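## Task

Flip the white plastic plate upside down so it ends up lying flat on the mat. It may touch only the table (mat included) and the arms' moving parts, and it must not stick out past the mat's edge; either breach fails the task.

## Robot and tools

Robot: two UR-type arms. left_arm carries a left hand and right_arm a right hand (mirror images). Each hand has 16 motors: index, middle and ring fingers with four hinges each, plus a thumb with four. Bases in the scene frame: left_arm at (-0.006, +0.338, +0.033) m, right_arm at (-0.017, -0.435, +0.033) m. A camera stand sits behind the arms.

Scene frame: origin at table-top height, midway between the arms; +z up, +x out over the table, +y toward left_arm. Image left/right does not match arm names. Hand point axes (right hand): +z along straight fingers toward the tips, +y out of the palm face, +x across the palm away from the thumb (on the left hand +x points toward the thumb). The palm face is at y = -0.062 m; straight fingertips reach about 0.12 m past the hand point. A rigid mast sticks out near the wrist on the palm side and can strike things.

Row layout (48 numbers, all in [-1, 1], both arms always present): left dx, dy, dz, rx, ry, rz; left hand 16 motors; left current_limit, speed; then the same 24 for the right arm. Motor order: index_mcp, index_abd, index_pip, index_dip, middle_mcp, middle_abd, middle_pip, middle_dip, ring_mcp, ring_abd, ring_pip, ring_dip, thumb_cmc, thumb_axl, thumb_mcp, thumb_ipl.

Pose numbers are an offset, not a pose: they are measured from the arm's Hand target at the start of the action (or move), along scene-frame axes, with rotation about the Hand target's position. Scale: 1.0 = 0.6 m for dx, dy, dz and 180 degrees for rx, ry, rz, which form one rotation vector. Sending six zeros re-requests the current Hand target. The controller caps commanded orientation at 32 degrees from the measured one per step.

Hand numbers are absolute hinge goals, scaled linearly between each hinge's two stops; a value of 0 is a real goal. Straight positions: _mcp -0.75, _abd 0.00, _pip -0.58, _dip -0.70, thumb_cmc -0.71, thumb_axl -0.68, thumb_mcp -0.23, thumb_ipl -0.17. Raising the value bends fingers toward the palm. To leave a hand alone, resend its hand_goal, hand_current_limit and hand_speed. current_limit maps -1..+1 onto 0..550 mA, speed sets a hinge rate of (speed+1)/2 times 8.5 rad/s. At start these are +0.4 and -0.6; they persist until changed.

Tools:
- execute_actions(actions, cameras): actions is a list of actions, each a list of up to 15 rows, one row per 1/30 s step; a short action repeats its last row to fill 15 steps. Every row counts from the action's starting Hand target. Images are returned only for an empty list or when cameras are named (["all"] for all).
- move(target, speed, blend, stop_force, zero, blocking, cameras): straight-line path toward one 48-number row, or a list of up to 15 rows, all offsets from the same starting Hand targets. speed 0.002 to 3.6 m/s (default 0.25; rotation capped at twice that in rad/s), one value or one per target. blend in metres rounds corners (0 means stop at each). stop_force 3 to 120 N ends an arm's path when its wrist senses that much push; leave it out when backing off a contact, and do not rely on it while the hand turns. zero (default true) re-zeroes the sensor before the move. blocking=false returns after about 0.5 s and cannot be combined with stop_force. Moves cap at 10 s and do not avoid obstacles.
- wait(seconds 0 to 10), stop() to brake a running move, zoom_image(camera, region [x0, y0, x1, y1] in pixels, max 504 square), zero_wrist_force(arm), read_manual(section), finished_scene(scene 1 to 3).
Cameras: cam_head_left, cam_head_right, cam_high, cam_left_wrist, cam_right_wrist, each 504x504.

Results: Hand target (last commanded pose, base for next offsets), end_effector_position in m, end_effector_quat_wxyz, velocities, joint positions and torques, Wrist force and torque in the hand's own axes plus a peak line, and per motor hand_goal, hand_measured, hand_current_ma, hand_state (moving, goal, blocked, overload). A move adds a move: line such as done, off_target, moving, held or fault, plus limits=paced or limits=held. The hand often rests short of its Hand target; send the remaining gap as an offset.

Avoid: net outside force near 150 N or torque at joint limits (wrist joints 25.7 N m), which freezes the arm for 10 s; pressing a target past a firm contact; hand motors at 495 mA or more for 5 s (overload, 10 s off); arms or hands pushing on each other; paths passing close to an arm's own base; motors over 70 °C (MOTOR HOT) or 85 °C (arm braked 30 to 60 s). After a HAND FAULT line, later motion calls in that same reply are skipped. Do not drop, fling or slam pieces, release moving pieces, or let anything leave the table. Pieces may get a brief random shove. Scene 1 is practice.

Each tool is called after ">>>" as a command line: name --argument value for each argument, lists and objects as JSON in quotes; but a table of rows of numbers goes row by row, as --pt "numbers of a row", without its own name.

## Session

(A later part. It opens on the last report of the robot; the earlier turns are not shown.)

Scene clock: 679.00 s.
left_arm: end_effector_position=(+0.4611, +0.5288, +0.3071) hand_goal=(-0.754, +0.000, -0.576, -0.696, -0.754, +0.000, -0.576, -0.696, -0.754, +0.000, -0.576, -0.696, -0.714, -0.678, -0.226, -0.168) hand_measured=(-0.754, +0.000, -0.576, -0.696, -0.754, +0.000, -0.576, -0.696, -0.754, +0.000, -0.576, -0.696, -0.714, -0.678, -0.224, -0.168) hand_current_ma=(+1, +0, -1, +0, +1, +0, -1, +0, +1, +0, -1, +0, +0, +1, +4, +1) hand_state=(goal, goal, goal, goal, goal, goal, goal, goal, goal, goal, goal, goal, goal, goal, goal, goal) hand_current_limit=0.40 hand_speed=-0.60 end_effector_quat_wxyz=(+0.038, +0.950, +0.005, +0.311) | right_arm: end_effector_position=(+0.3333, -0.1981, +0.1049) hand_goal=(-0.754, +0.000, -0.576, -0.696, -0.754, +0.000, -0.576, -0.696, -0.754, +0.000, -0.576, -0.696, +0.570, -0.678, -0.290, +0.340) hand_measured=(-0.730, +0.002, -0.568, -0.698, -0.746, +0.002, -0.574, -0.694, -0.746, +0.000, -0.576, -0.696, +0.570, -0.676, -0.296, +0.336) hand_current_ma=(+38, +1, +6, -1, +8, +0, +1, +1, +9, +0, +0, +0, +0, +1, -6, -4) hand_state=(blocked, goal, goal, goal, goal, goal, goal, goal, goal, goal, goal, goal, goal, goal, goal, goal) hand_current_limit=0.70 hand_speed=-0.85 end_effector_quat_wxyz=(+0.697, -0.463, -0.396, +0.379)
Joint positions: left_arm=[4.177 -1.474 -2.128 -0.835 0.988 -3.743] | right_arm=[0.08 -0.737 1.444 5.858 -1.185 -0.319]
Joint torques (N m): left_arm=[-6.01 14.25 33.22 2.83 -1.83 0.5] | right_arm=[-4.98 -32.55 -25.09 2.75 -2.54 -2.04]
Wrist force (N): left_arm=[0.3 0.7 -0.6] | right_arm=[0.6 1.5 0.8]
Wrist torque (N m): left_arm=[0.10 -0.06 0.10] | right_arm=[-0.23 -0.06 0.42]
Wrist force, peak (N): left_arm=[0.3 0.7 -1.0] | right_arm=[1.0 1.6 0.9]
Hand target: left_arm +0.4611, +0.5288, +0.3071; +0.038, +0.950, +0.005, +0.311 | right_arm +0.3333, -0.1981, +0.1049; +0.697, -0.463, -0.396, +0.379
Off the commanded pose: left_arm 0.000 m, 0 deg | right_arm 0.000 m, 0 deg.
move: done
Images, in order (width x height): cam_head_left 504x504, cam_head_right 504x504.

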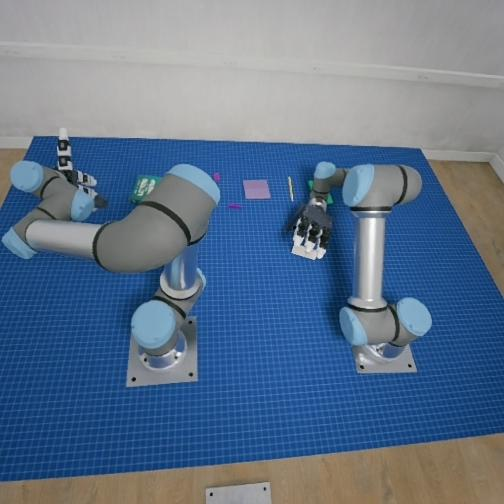

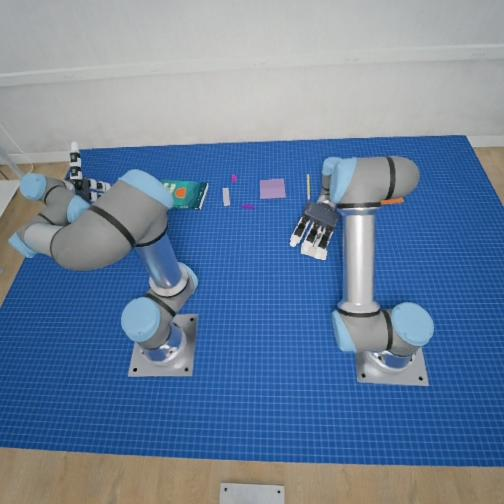

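>>> move --pt "0 0 0 0 0 0 -0.754 0 -0.576 -0.696 -0.754 0 -0.576 -0.696 -0.754 0 -0.576 -0.696 -0.714 -0.678 -0.226 -0.168 0.4 -0.6 0.0095 -0.0036 -0.021 -0.01 -0.0259 0 -0.754 0 -0.576 -0.6957 -0.754 0 -0.576 -0.696 -0.754 0 -0.576 -0.696 0.571 -0.678 -0.29 0.34 0.7 -0.85" --pt "0 0 0 0 0 0 -0.754 0 -0.576 -0.696 -0.754 0 -0.576 -0.696 -0.754 0 -0.576 -0.696 -0.714 -0.678 -0.226 -0.168 0.4 -0.6 0.0137 -0.0053 -0.0495 -0.0239 -0.0622 0 -0.754 0 -0.576 -0.6957 -0.754 0 -0.576 -0.696 -0.754 0 -0.576 -0.696 0.571 -0.678 -0.29 0.34 0.7 -0.85" --pt "0 0 0 0 0 0 -0.754 0 -0.576 -0.696 -0.754 0 -0.576 -0.696 -0.754 0 -0.576 -0.696 -0.714 -0.678 -0.226 -0.168 0.4 -0.6 0.0134 -0.0051 -0.086 -0.0418 -0.1089 0 -0.754 0 -0.576 -0.6957 -0.754 0 -0.576 -0.696 -0.754 0 -0.576 -0.696 0.571 -0.678 -0.29 0.34 0.7 -0.85" --speed 0.05 --blend '[0.002,0.002,0]' --cameras '["cam_head_left","cam_head_right","cam_high"]'

>>> zoom_image --camera "cam_head_left" --region '[274, 225, 334, 285]'

>>> zoom_image --camera "cam_high" --region '[130, 200, 230, 300]'

Scene clock: 689.73 s.
left_arm: end_effector_position=(+0.4611, +0.5288, +0.3071) hand_goal=(-0.754, +0.000, -0.576, -0.696, -0.754, +0.000, -0.576, -0.696, -0.754, +0.000, -0.576, -0.696, -0.714, -0.678, -0.226, -0.168) hand_measured=(-0.754, +0.000, -0.576, -0.696, -0.754, +0.000, -0.576, -0.696, -0.754, +0.000, -0.576, -0.696, -0.714, -0.678, -0.224, -0.168) hand_current_ma=(+1, +0, -1, +0, +1, +0, -1, +0, +1, +0, -1, +0, +0, +1, +4, +1) hand_state=(goal, goal, goal, goal, goal, goal, goal, goal, goal, goal, goal, goal, goal, goal, goal, goal) hand_current_limit=0.40 hand_speed=-0.60 end_effector_quat_wxyz=(+0.038, +0.950, +0.005, +0.311) | right_arm: end_effector_position=(+0.3414, -0.2011, +0.0533) hand_goal=(-0.754, +0.000, -0.576, -0.696, -0.754, +0.000, -0.576, -0.696, -0.754, +0.000, -0.576, -0.696, +0.570, -0.678, -0.290, +0.340) hand_measured=(-0.730, +0.002, -0.568, -0.698, -0.746, +0.002, -0.574, -0.694, -0.746, +0.000, -0.576, -0.696, +0.570, -0.676, -0.296, +0.336) hand_current_ma=(+37, +1, +6, -1, +8, +0, +1, +1, +9, +0, +0, +0, +0, +1, -6, -4) hand_state=(blocked, goal, goal, goal, goal, goal, goal, goal, goal, goal, goal, goal, goal, goal, goal, goal) hand_current_limit=0.70 hand_speed=-0.85 end_effector_quat_wxyz=(+0.588, -0.565, -0.483, +0.319)
Joint positions: left_arm=[4.177 -1.474 -2.128 -0.835 0.988 -3.743] | right_arm=[0.091 -0.889 1.62 5.438 -1.161 -0.164]
Joint torques (N m): left_arm=[-4.39 14.91 32.65 2.95 -1.73 0.59] | right_arm=[11.8 -49.93 -4.02 -0.92 2.45 1.8]
Wrist force (N): left_arm=[0.3 0.4 -0.6] | right_arm=[0.5 1.0 0.4]
Wrist torque (N m): left_arm=[0.07 -0.06 0.10] | right_arm=[-0.37 -0.10 0.30]
Wrist force, peak (N): left_arm=[0.3 0.8 -1.0] | right_arm=[1.0 1.9 1.0]
Hand target: left_arm +0.4611, +0.5288, +0.3071; +0.038, +0.950, +0.005, +0.311 | right_arm +0.3414, -0.2011, +0.0533; +0.588, -0.565, -0.483, +0.319
Off the commanded pose: left_arm 0.000 m, 0 deg | right_arm 0.000 m, 0 deg.
move: done
Images, in order (width x height): cam_head_left 504x504, cam_head_right 504x504, cam_high 504x504.

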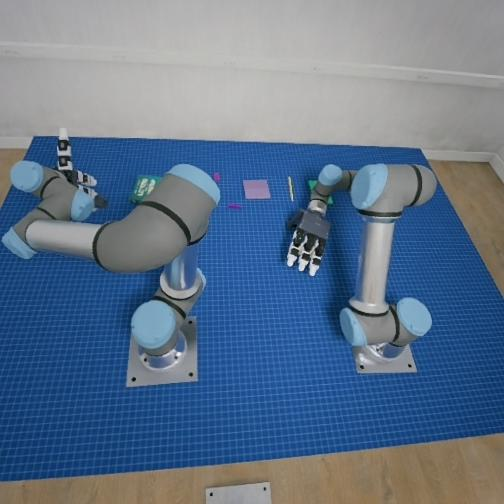

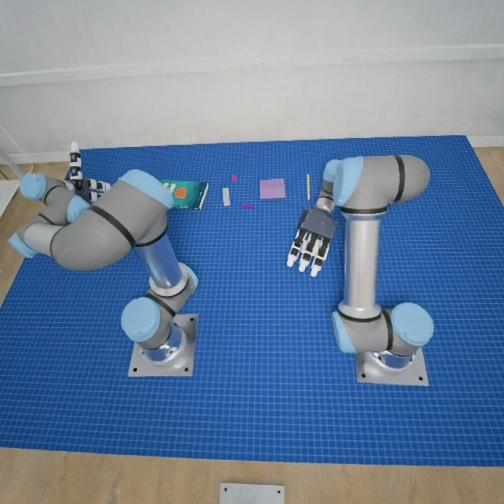

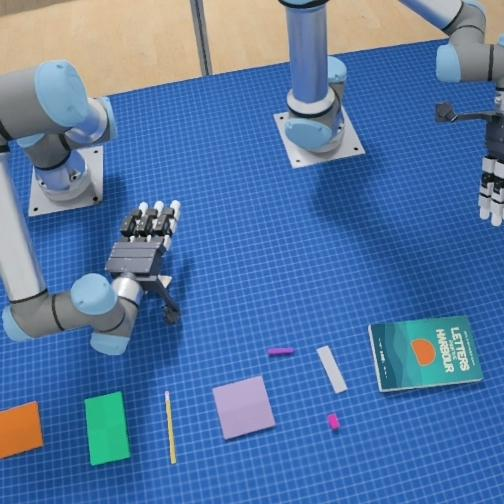

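Scaled by 8.400 from the camera's 504x504 image, which has a finer 720x720 frame.

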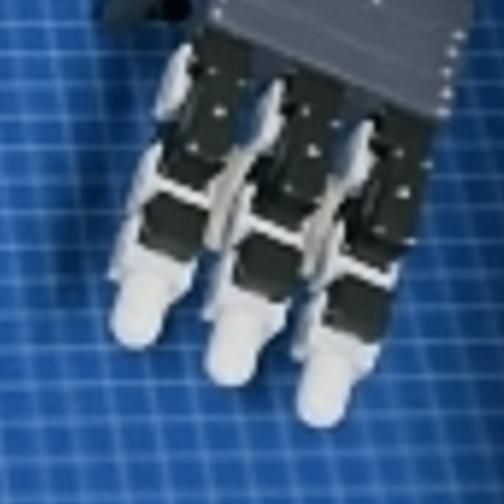

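Scaled by 5.040 from the camera's 504x504 image, which has a finer 720x720 frame.

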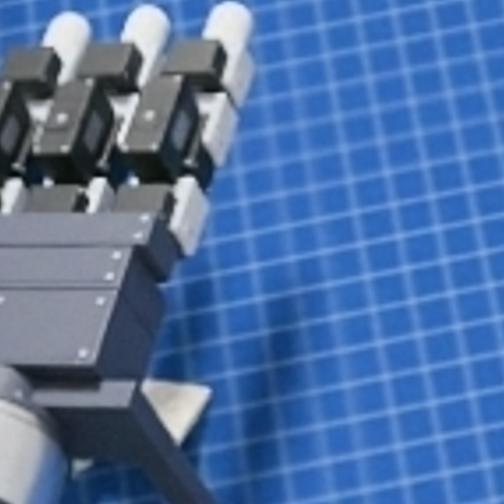

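>>> move --pt "0 0 0 0 0 0 -0.754 0 -0.576 -0.696 -0.754 0 -0.576 -0.696 -0.754 0 -0.576 -0.696 -0.714 -0.678 -0.226 -0.168 0.4 -0.6 -0.0031 0.0012 -0.019 -0.0139 -0.0363 0 -0.754 0 -0.576 -0.6957 -0.754 0 -0.576 -0.696 -0.754 0 -0.576 -0.696 0.571 -0.678 -0.29 0.34 0.7 -0.85" --pt "0 0 0 0 0 0 -0.754 0 -0.576 -0.696 -0.754 0 -0.576 -0.696 -0.754 0 -0.576 -0.696 -0.714 -0.678 -0.226 -0.168 0.4 -0.6 0.0513 -0.0197 -0.019 -0.0139 -0.0363 0 -0.754 0 -0.576 -0.6957 -0.754 0 -0.576 -0.696 -0.754 0 -0.576 -0.696 0.571 -0.678 -0.29 0.34 0.7 -0.85" --speed '[0.05,0.03]' --blend '[0.001,0]' --cameras '["cam_head_left","cam_head_right","cam_high"]'

>>> zoom_image --camera "cam_head_left" --region '[274, 225, 334, 285]'

>>> zoom_image --camera "cam_high" --region '[130, 200, 230, 300]'

Scene clock: 701.03 s.
left_arm: end_effector_position=(+0.4611, +0.5288, +0.3071) hand_goal=(-0.754, +0.000, -0.576, -0.696, -0.754, +0.000, -0.576, -0.696, -0.754, +0.000, -0.576, -0.696, -0.714, -0.678, -0.226, -0.168) hand_measured=(-0.754, +0.000, -0.576, -0.696, -0.754, +0.000, -0.576, -0.696, -0.754, +0.000, -0.576, -0.696, -0.714, -0.678, -0.224, -0.168) hand_current_ma=(+1, +0, -1, +0, +1, +0, -1, +0, +1, +0, -1, +0, +0, +1, +4, +1) hand_state=(goal, goal, goal, goal, goal, goal, goal, goal, goal, goal, goal, goal, goal, goal, goal, goal) hand_current_limit=0.40 hand_speed=-0.60 end_effector_quat_wxyz=(+0.038, +0.950, +0.005, +0.311) | right_arm: end_effector_position=(+0.3720, -0.2129, +0.0419) hand_goal=(-0.754, +0.000, -0.576, -0.696, -0.754, +0.000, -0.576, -0.696, -0.754, +0.000, -0.576, -0.696, +0.570, -0.678, -0.290, +0.340) hand_measured=(-0.730, +0.002, -0.568, -0.698, -0.746, +0.002, -0.574, -0.694, -0.746, +0.000, -0.576, -0.696, +0.570, -0.676, -0.292, +0.336) hand_current_ma=(+37, +1, +6, -1, +8, +0, +1, +1, +9, +0, +0, +0, +0, +1, -1, -3) hand_state=(blocked, goal, goal, goal, goal, goal, goal, goal, goal, goal, goal, goal, goal, goal, goal, goal) hand_current_limit=0.70 hand_speed=-0.85 end_effector_quat_wxyz=(+0.547, -0.595, -0.509, +0.297) end_effector_velocity=(+0.002, +0.000, +0.000) end_effector_angular_velocity=(+0.000, -0.003, +0.000)
Joint positions: left_arm=[4.177 -1.474 -2.128 -0.835 0.988 -3.743] | right_arm=[0.079 -0.905 1.609 5.333 -1.182 -0.115]
Joint velocities: left_arm=[within noise] | right_arm=[-0.001 0.001 -0.005 0 -0.001 0]
Joint torques (N m): left_arm=[-4.89 14.21 33.26 2.81 -1.92 0.71] | right_arm=[-14.09 -28.47 -27.09 3.31 -2.42 -2]
Wrist force (N): left_arm=[0.2 0.8 -0.6] | right_arm=[0.6 1.1 0.9]
Wrist torque (N m): left_arm=[0.11 -0.05 0.09] | right_arm=[-0.38 -0.15 0.41]
Wrist force, peak (N): left_arm=[0.5 0.9 -0.7] | right_arm=[0.9 2.0 1.0]
Hand target: left_arm +0.4611, +0.5288, +0.3071; +0.038, +0.950, +0.005, +0.311 | right_arm +0.3721, -0.2130, +0.0419; -0.547, +0.595, +0.509, -0.297
Off the commanded pose: left_arm 0.000 m, 0 deg | right_arm 0.000 m, 0 deg.
move: done
Images, in order (width x height): cam_head_left 504x504, cam_head_right 504x504, cam_high 504x504.

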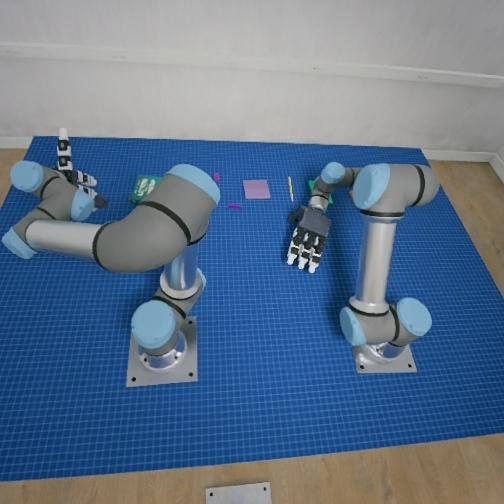

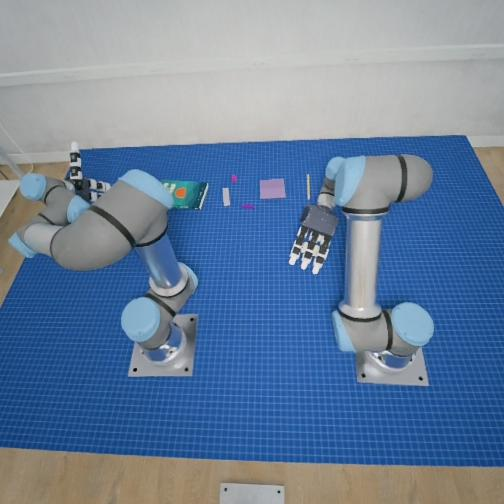

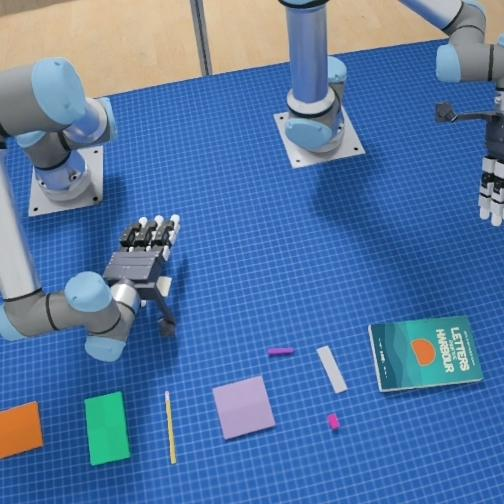

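Scaled by 8.400 from the camera's 504x504 image, which has a finer 720x720 frame.

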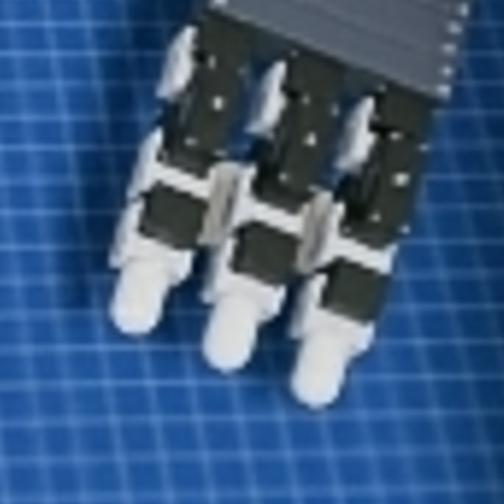

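Scaled by 5.040 from the camera's 504x504 image, which has a finer 720x720 frame.

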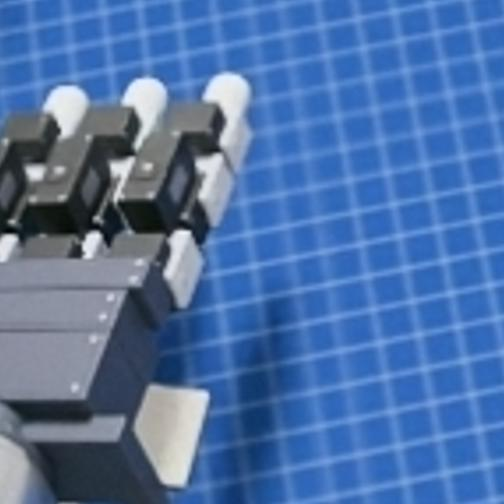

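>>> move --pt "0 0 0 0 0 0 -0.754 0 -0.576 -0.696 -0.754 0 -0.576 -0.696 -0.754 0 -0.576 -0.696 -0.714 -0.678 -0.226 -0.168 0.4 -0.6 0.0233 -0.009 0 0 0 0 -0.754 0 -0.576 -0.6957 -0.754 0 -0.576 -0.696 -0.754 0 -0.576 -0.696 0.571 -0.678 -0.29 0.34 0.7 -0.85" --pt "0 0 0 0 0 0 -0.754 0 -0.576 -0.696 -0.754 0 -0.576 -0.696 -0.754 0 -0.576 -0.696 -0.714 -0.678 -0.226 -0.168 0.4 -0.6 0.0233 -0.009 0.25 0 0 0 -0.754 0 -0.576 -0.6957 -0.754 0 -0.576 -0.696 -0.754 0 -0.576 -0.696 0.571 -0.678 -0.29 0.34 0.7 -0.85" --pt "0 0 0 0 0 0 -0.754 0 -0.576 -0.696 -0.754 0 -0.576 -0.696 -0.754 0 -0.576 -0.696 -0.714 -0.678 -0.226 -0.168 0.4 -0.6 0.25 -0.1 0.35 0 0 0 -0.754 0 -0.576 -0.6957 -0.754 0 -0.576 -0.696 -0.754 0 -0.576 -0.696 0.571 -0.678 -0.29 0.34 0.7 -0.85" --speed '[0.03,0.15,0.25]' --blend '[0.002,0.02,0]' --cameras '["cam_head_left","cam_head_right","cam_high"]'

>>> zoom_image --camera "cam_head_left" --region '[274, 225, 334, 285]'

>>> zoom_image --camera "cam_high" --region '[110, 200, 210, 300]'

Scene clock: 711.87 s.
left_arm: end_effector_position=(+0.4611, +0.5288, +0.3071) hand_goal=(-0.754, +0.000, -0.576, -0.696, -0.754, +0.000, -0.576, -0.696, -0.754, +0.000, -0.576, -0.696, -0.714, -0.678, -0.226, -0.168) hand_measured=(-0.754, +0.000, -0.576, -0.696, -0.754, +0.000, -0.576, -0.696, -0.754, +0.000, -0.576, -0.696, -0.714, -0.678, -0.224, -0.168) hand_current_ma=(+1, +0, -1, +0, +1, +0, -1, +0, +1, +0, -1, +0, +0, +1, +4, +1) hand_state=(goal, goal, goal, goal, goal, goal, goal, goal, goal, goal, goal, goal, goal, goal, goal, goal) hand_current_limit=0.40 hand_speed=-0.60 end_effector_quat_wxyz=(+0.038, +0.950, +0.005, +0.311) | right_arm: end_effector_position=(+0.5221, -0.2730, +0.2519) hand_goal=(-0.754, +0.000, -0.576, -0.696, -0.754, +0.000, -0.576, -0.696, -0.754, +0.000, -0.576, -0.696, +0.570, -0.678, -0.290, +0.340) hand_measured=(-0.730, +0.002, -0.568, -0.698, -0.746, +0.002, -0.574, -0.694, -0.746, +0.000, -0.576, -0.696, +0.570, -0.676, -0.292, +0.336) hand_current_ma=(+37, +1, +6, -1, +8, +0, +1, +1, +9, +0, +0, +0, +0, +1, -1, -3) hand_state=(blocked, goal, goal, goal, goal, goal, goal, goal, goal, goal, goal, goal, goal, goal, goal, goal) hand_current_limit=0.70 hand_speed=-0.85 end_effector_quat_wxyz=(+0.547, -0.595, -0.509, +0.297)
Joint positions: left_arm=[4.177 -1.474 -2.128 -0.835 0.988 -3.743] | right_arm=[-0.01 -0.757 0.76 6.042 -1.268 -0.137]
Joint torques (N m): left_arm=[-5.22 13.49 32.83 2.74 -1.79 0.74] | right_arm=[-3.2 -39.78 -32.95 3.01 -2.41 -2.06]
Wrist force (N): left_arm=[0.2 0.3 -0.7] | right_arm=[1.1 1.3 1.1]
Wrist torque (N m): left_arm=[0.06 -0.05 0.10] | right_arm=[-0.40 -0.22 0.46]
Wrist force, peak (N): left_arm=[0.3 0.9 -0.9] | right_arm=[0.4 2.4 1.0]
Hand target: left_arm +0.4611, +0.5288, +0.3071; +0.038, +0.950, +0.005, +0.311 | right_arm +0.5221, -0.2730, +0.2519; -0.547, +0.595, +0.509, -0.297
Off the commanded pose: left_arm 0.000 m, 0 deg | right_arm 0.000 m, 0 deg.
move: done
Images, in order (width x height): cam_head_left 504x504, cam_head_right 504x504, cam_high 504x504.

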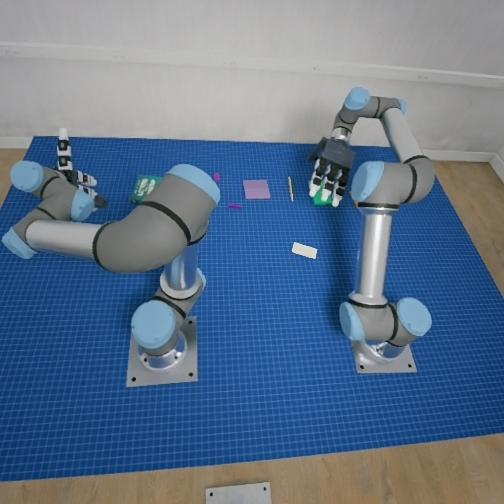

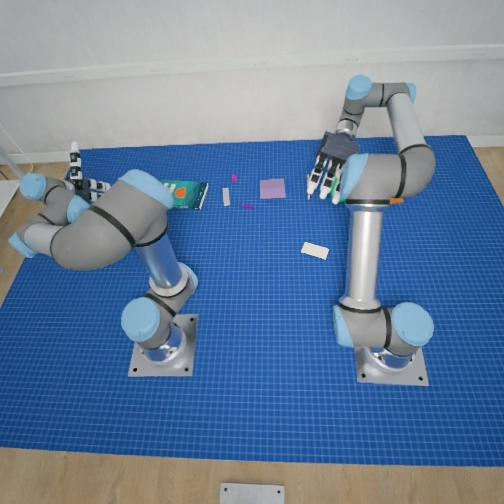

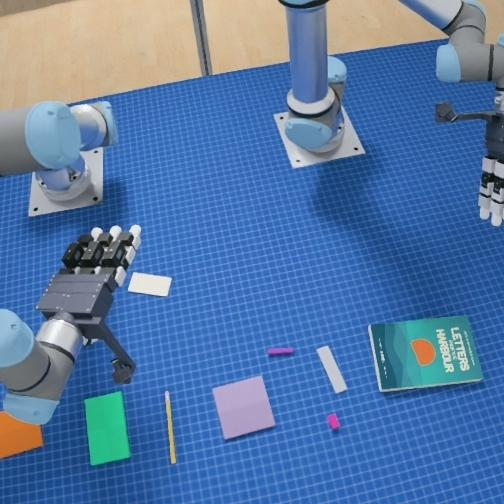

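Scaled by 8.400 from the camera's 504x504 image, which has a finer 720x720 frame.

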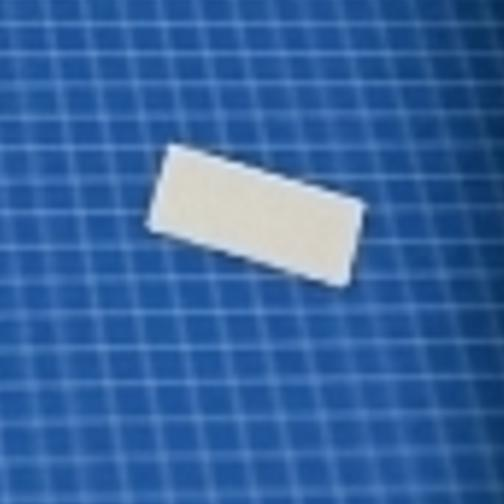

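Scaled by 5.040 from the camera's 504x504 image, which has a finer 720x720 frame.

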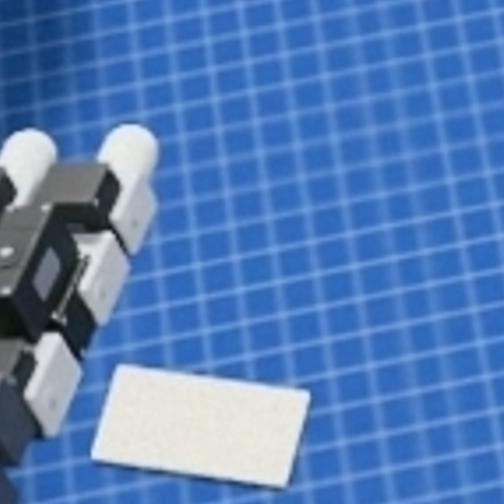

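>>> finished_scene --scene 2

The scene is finished: the task was done.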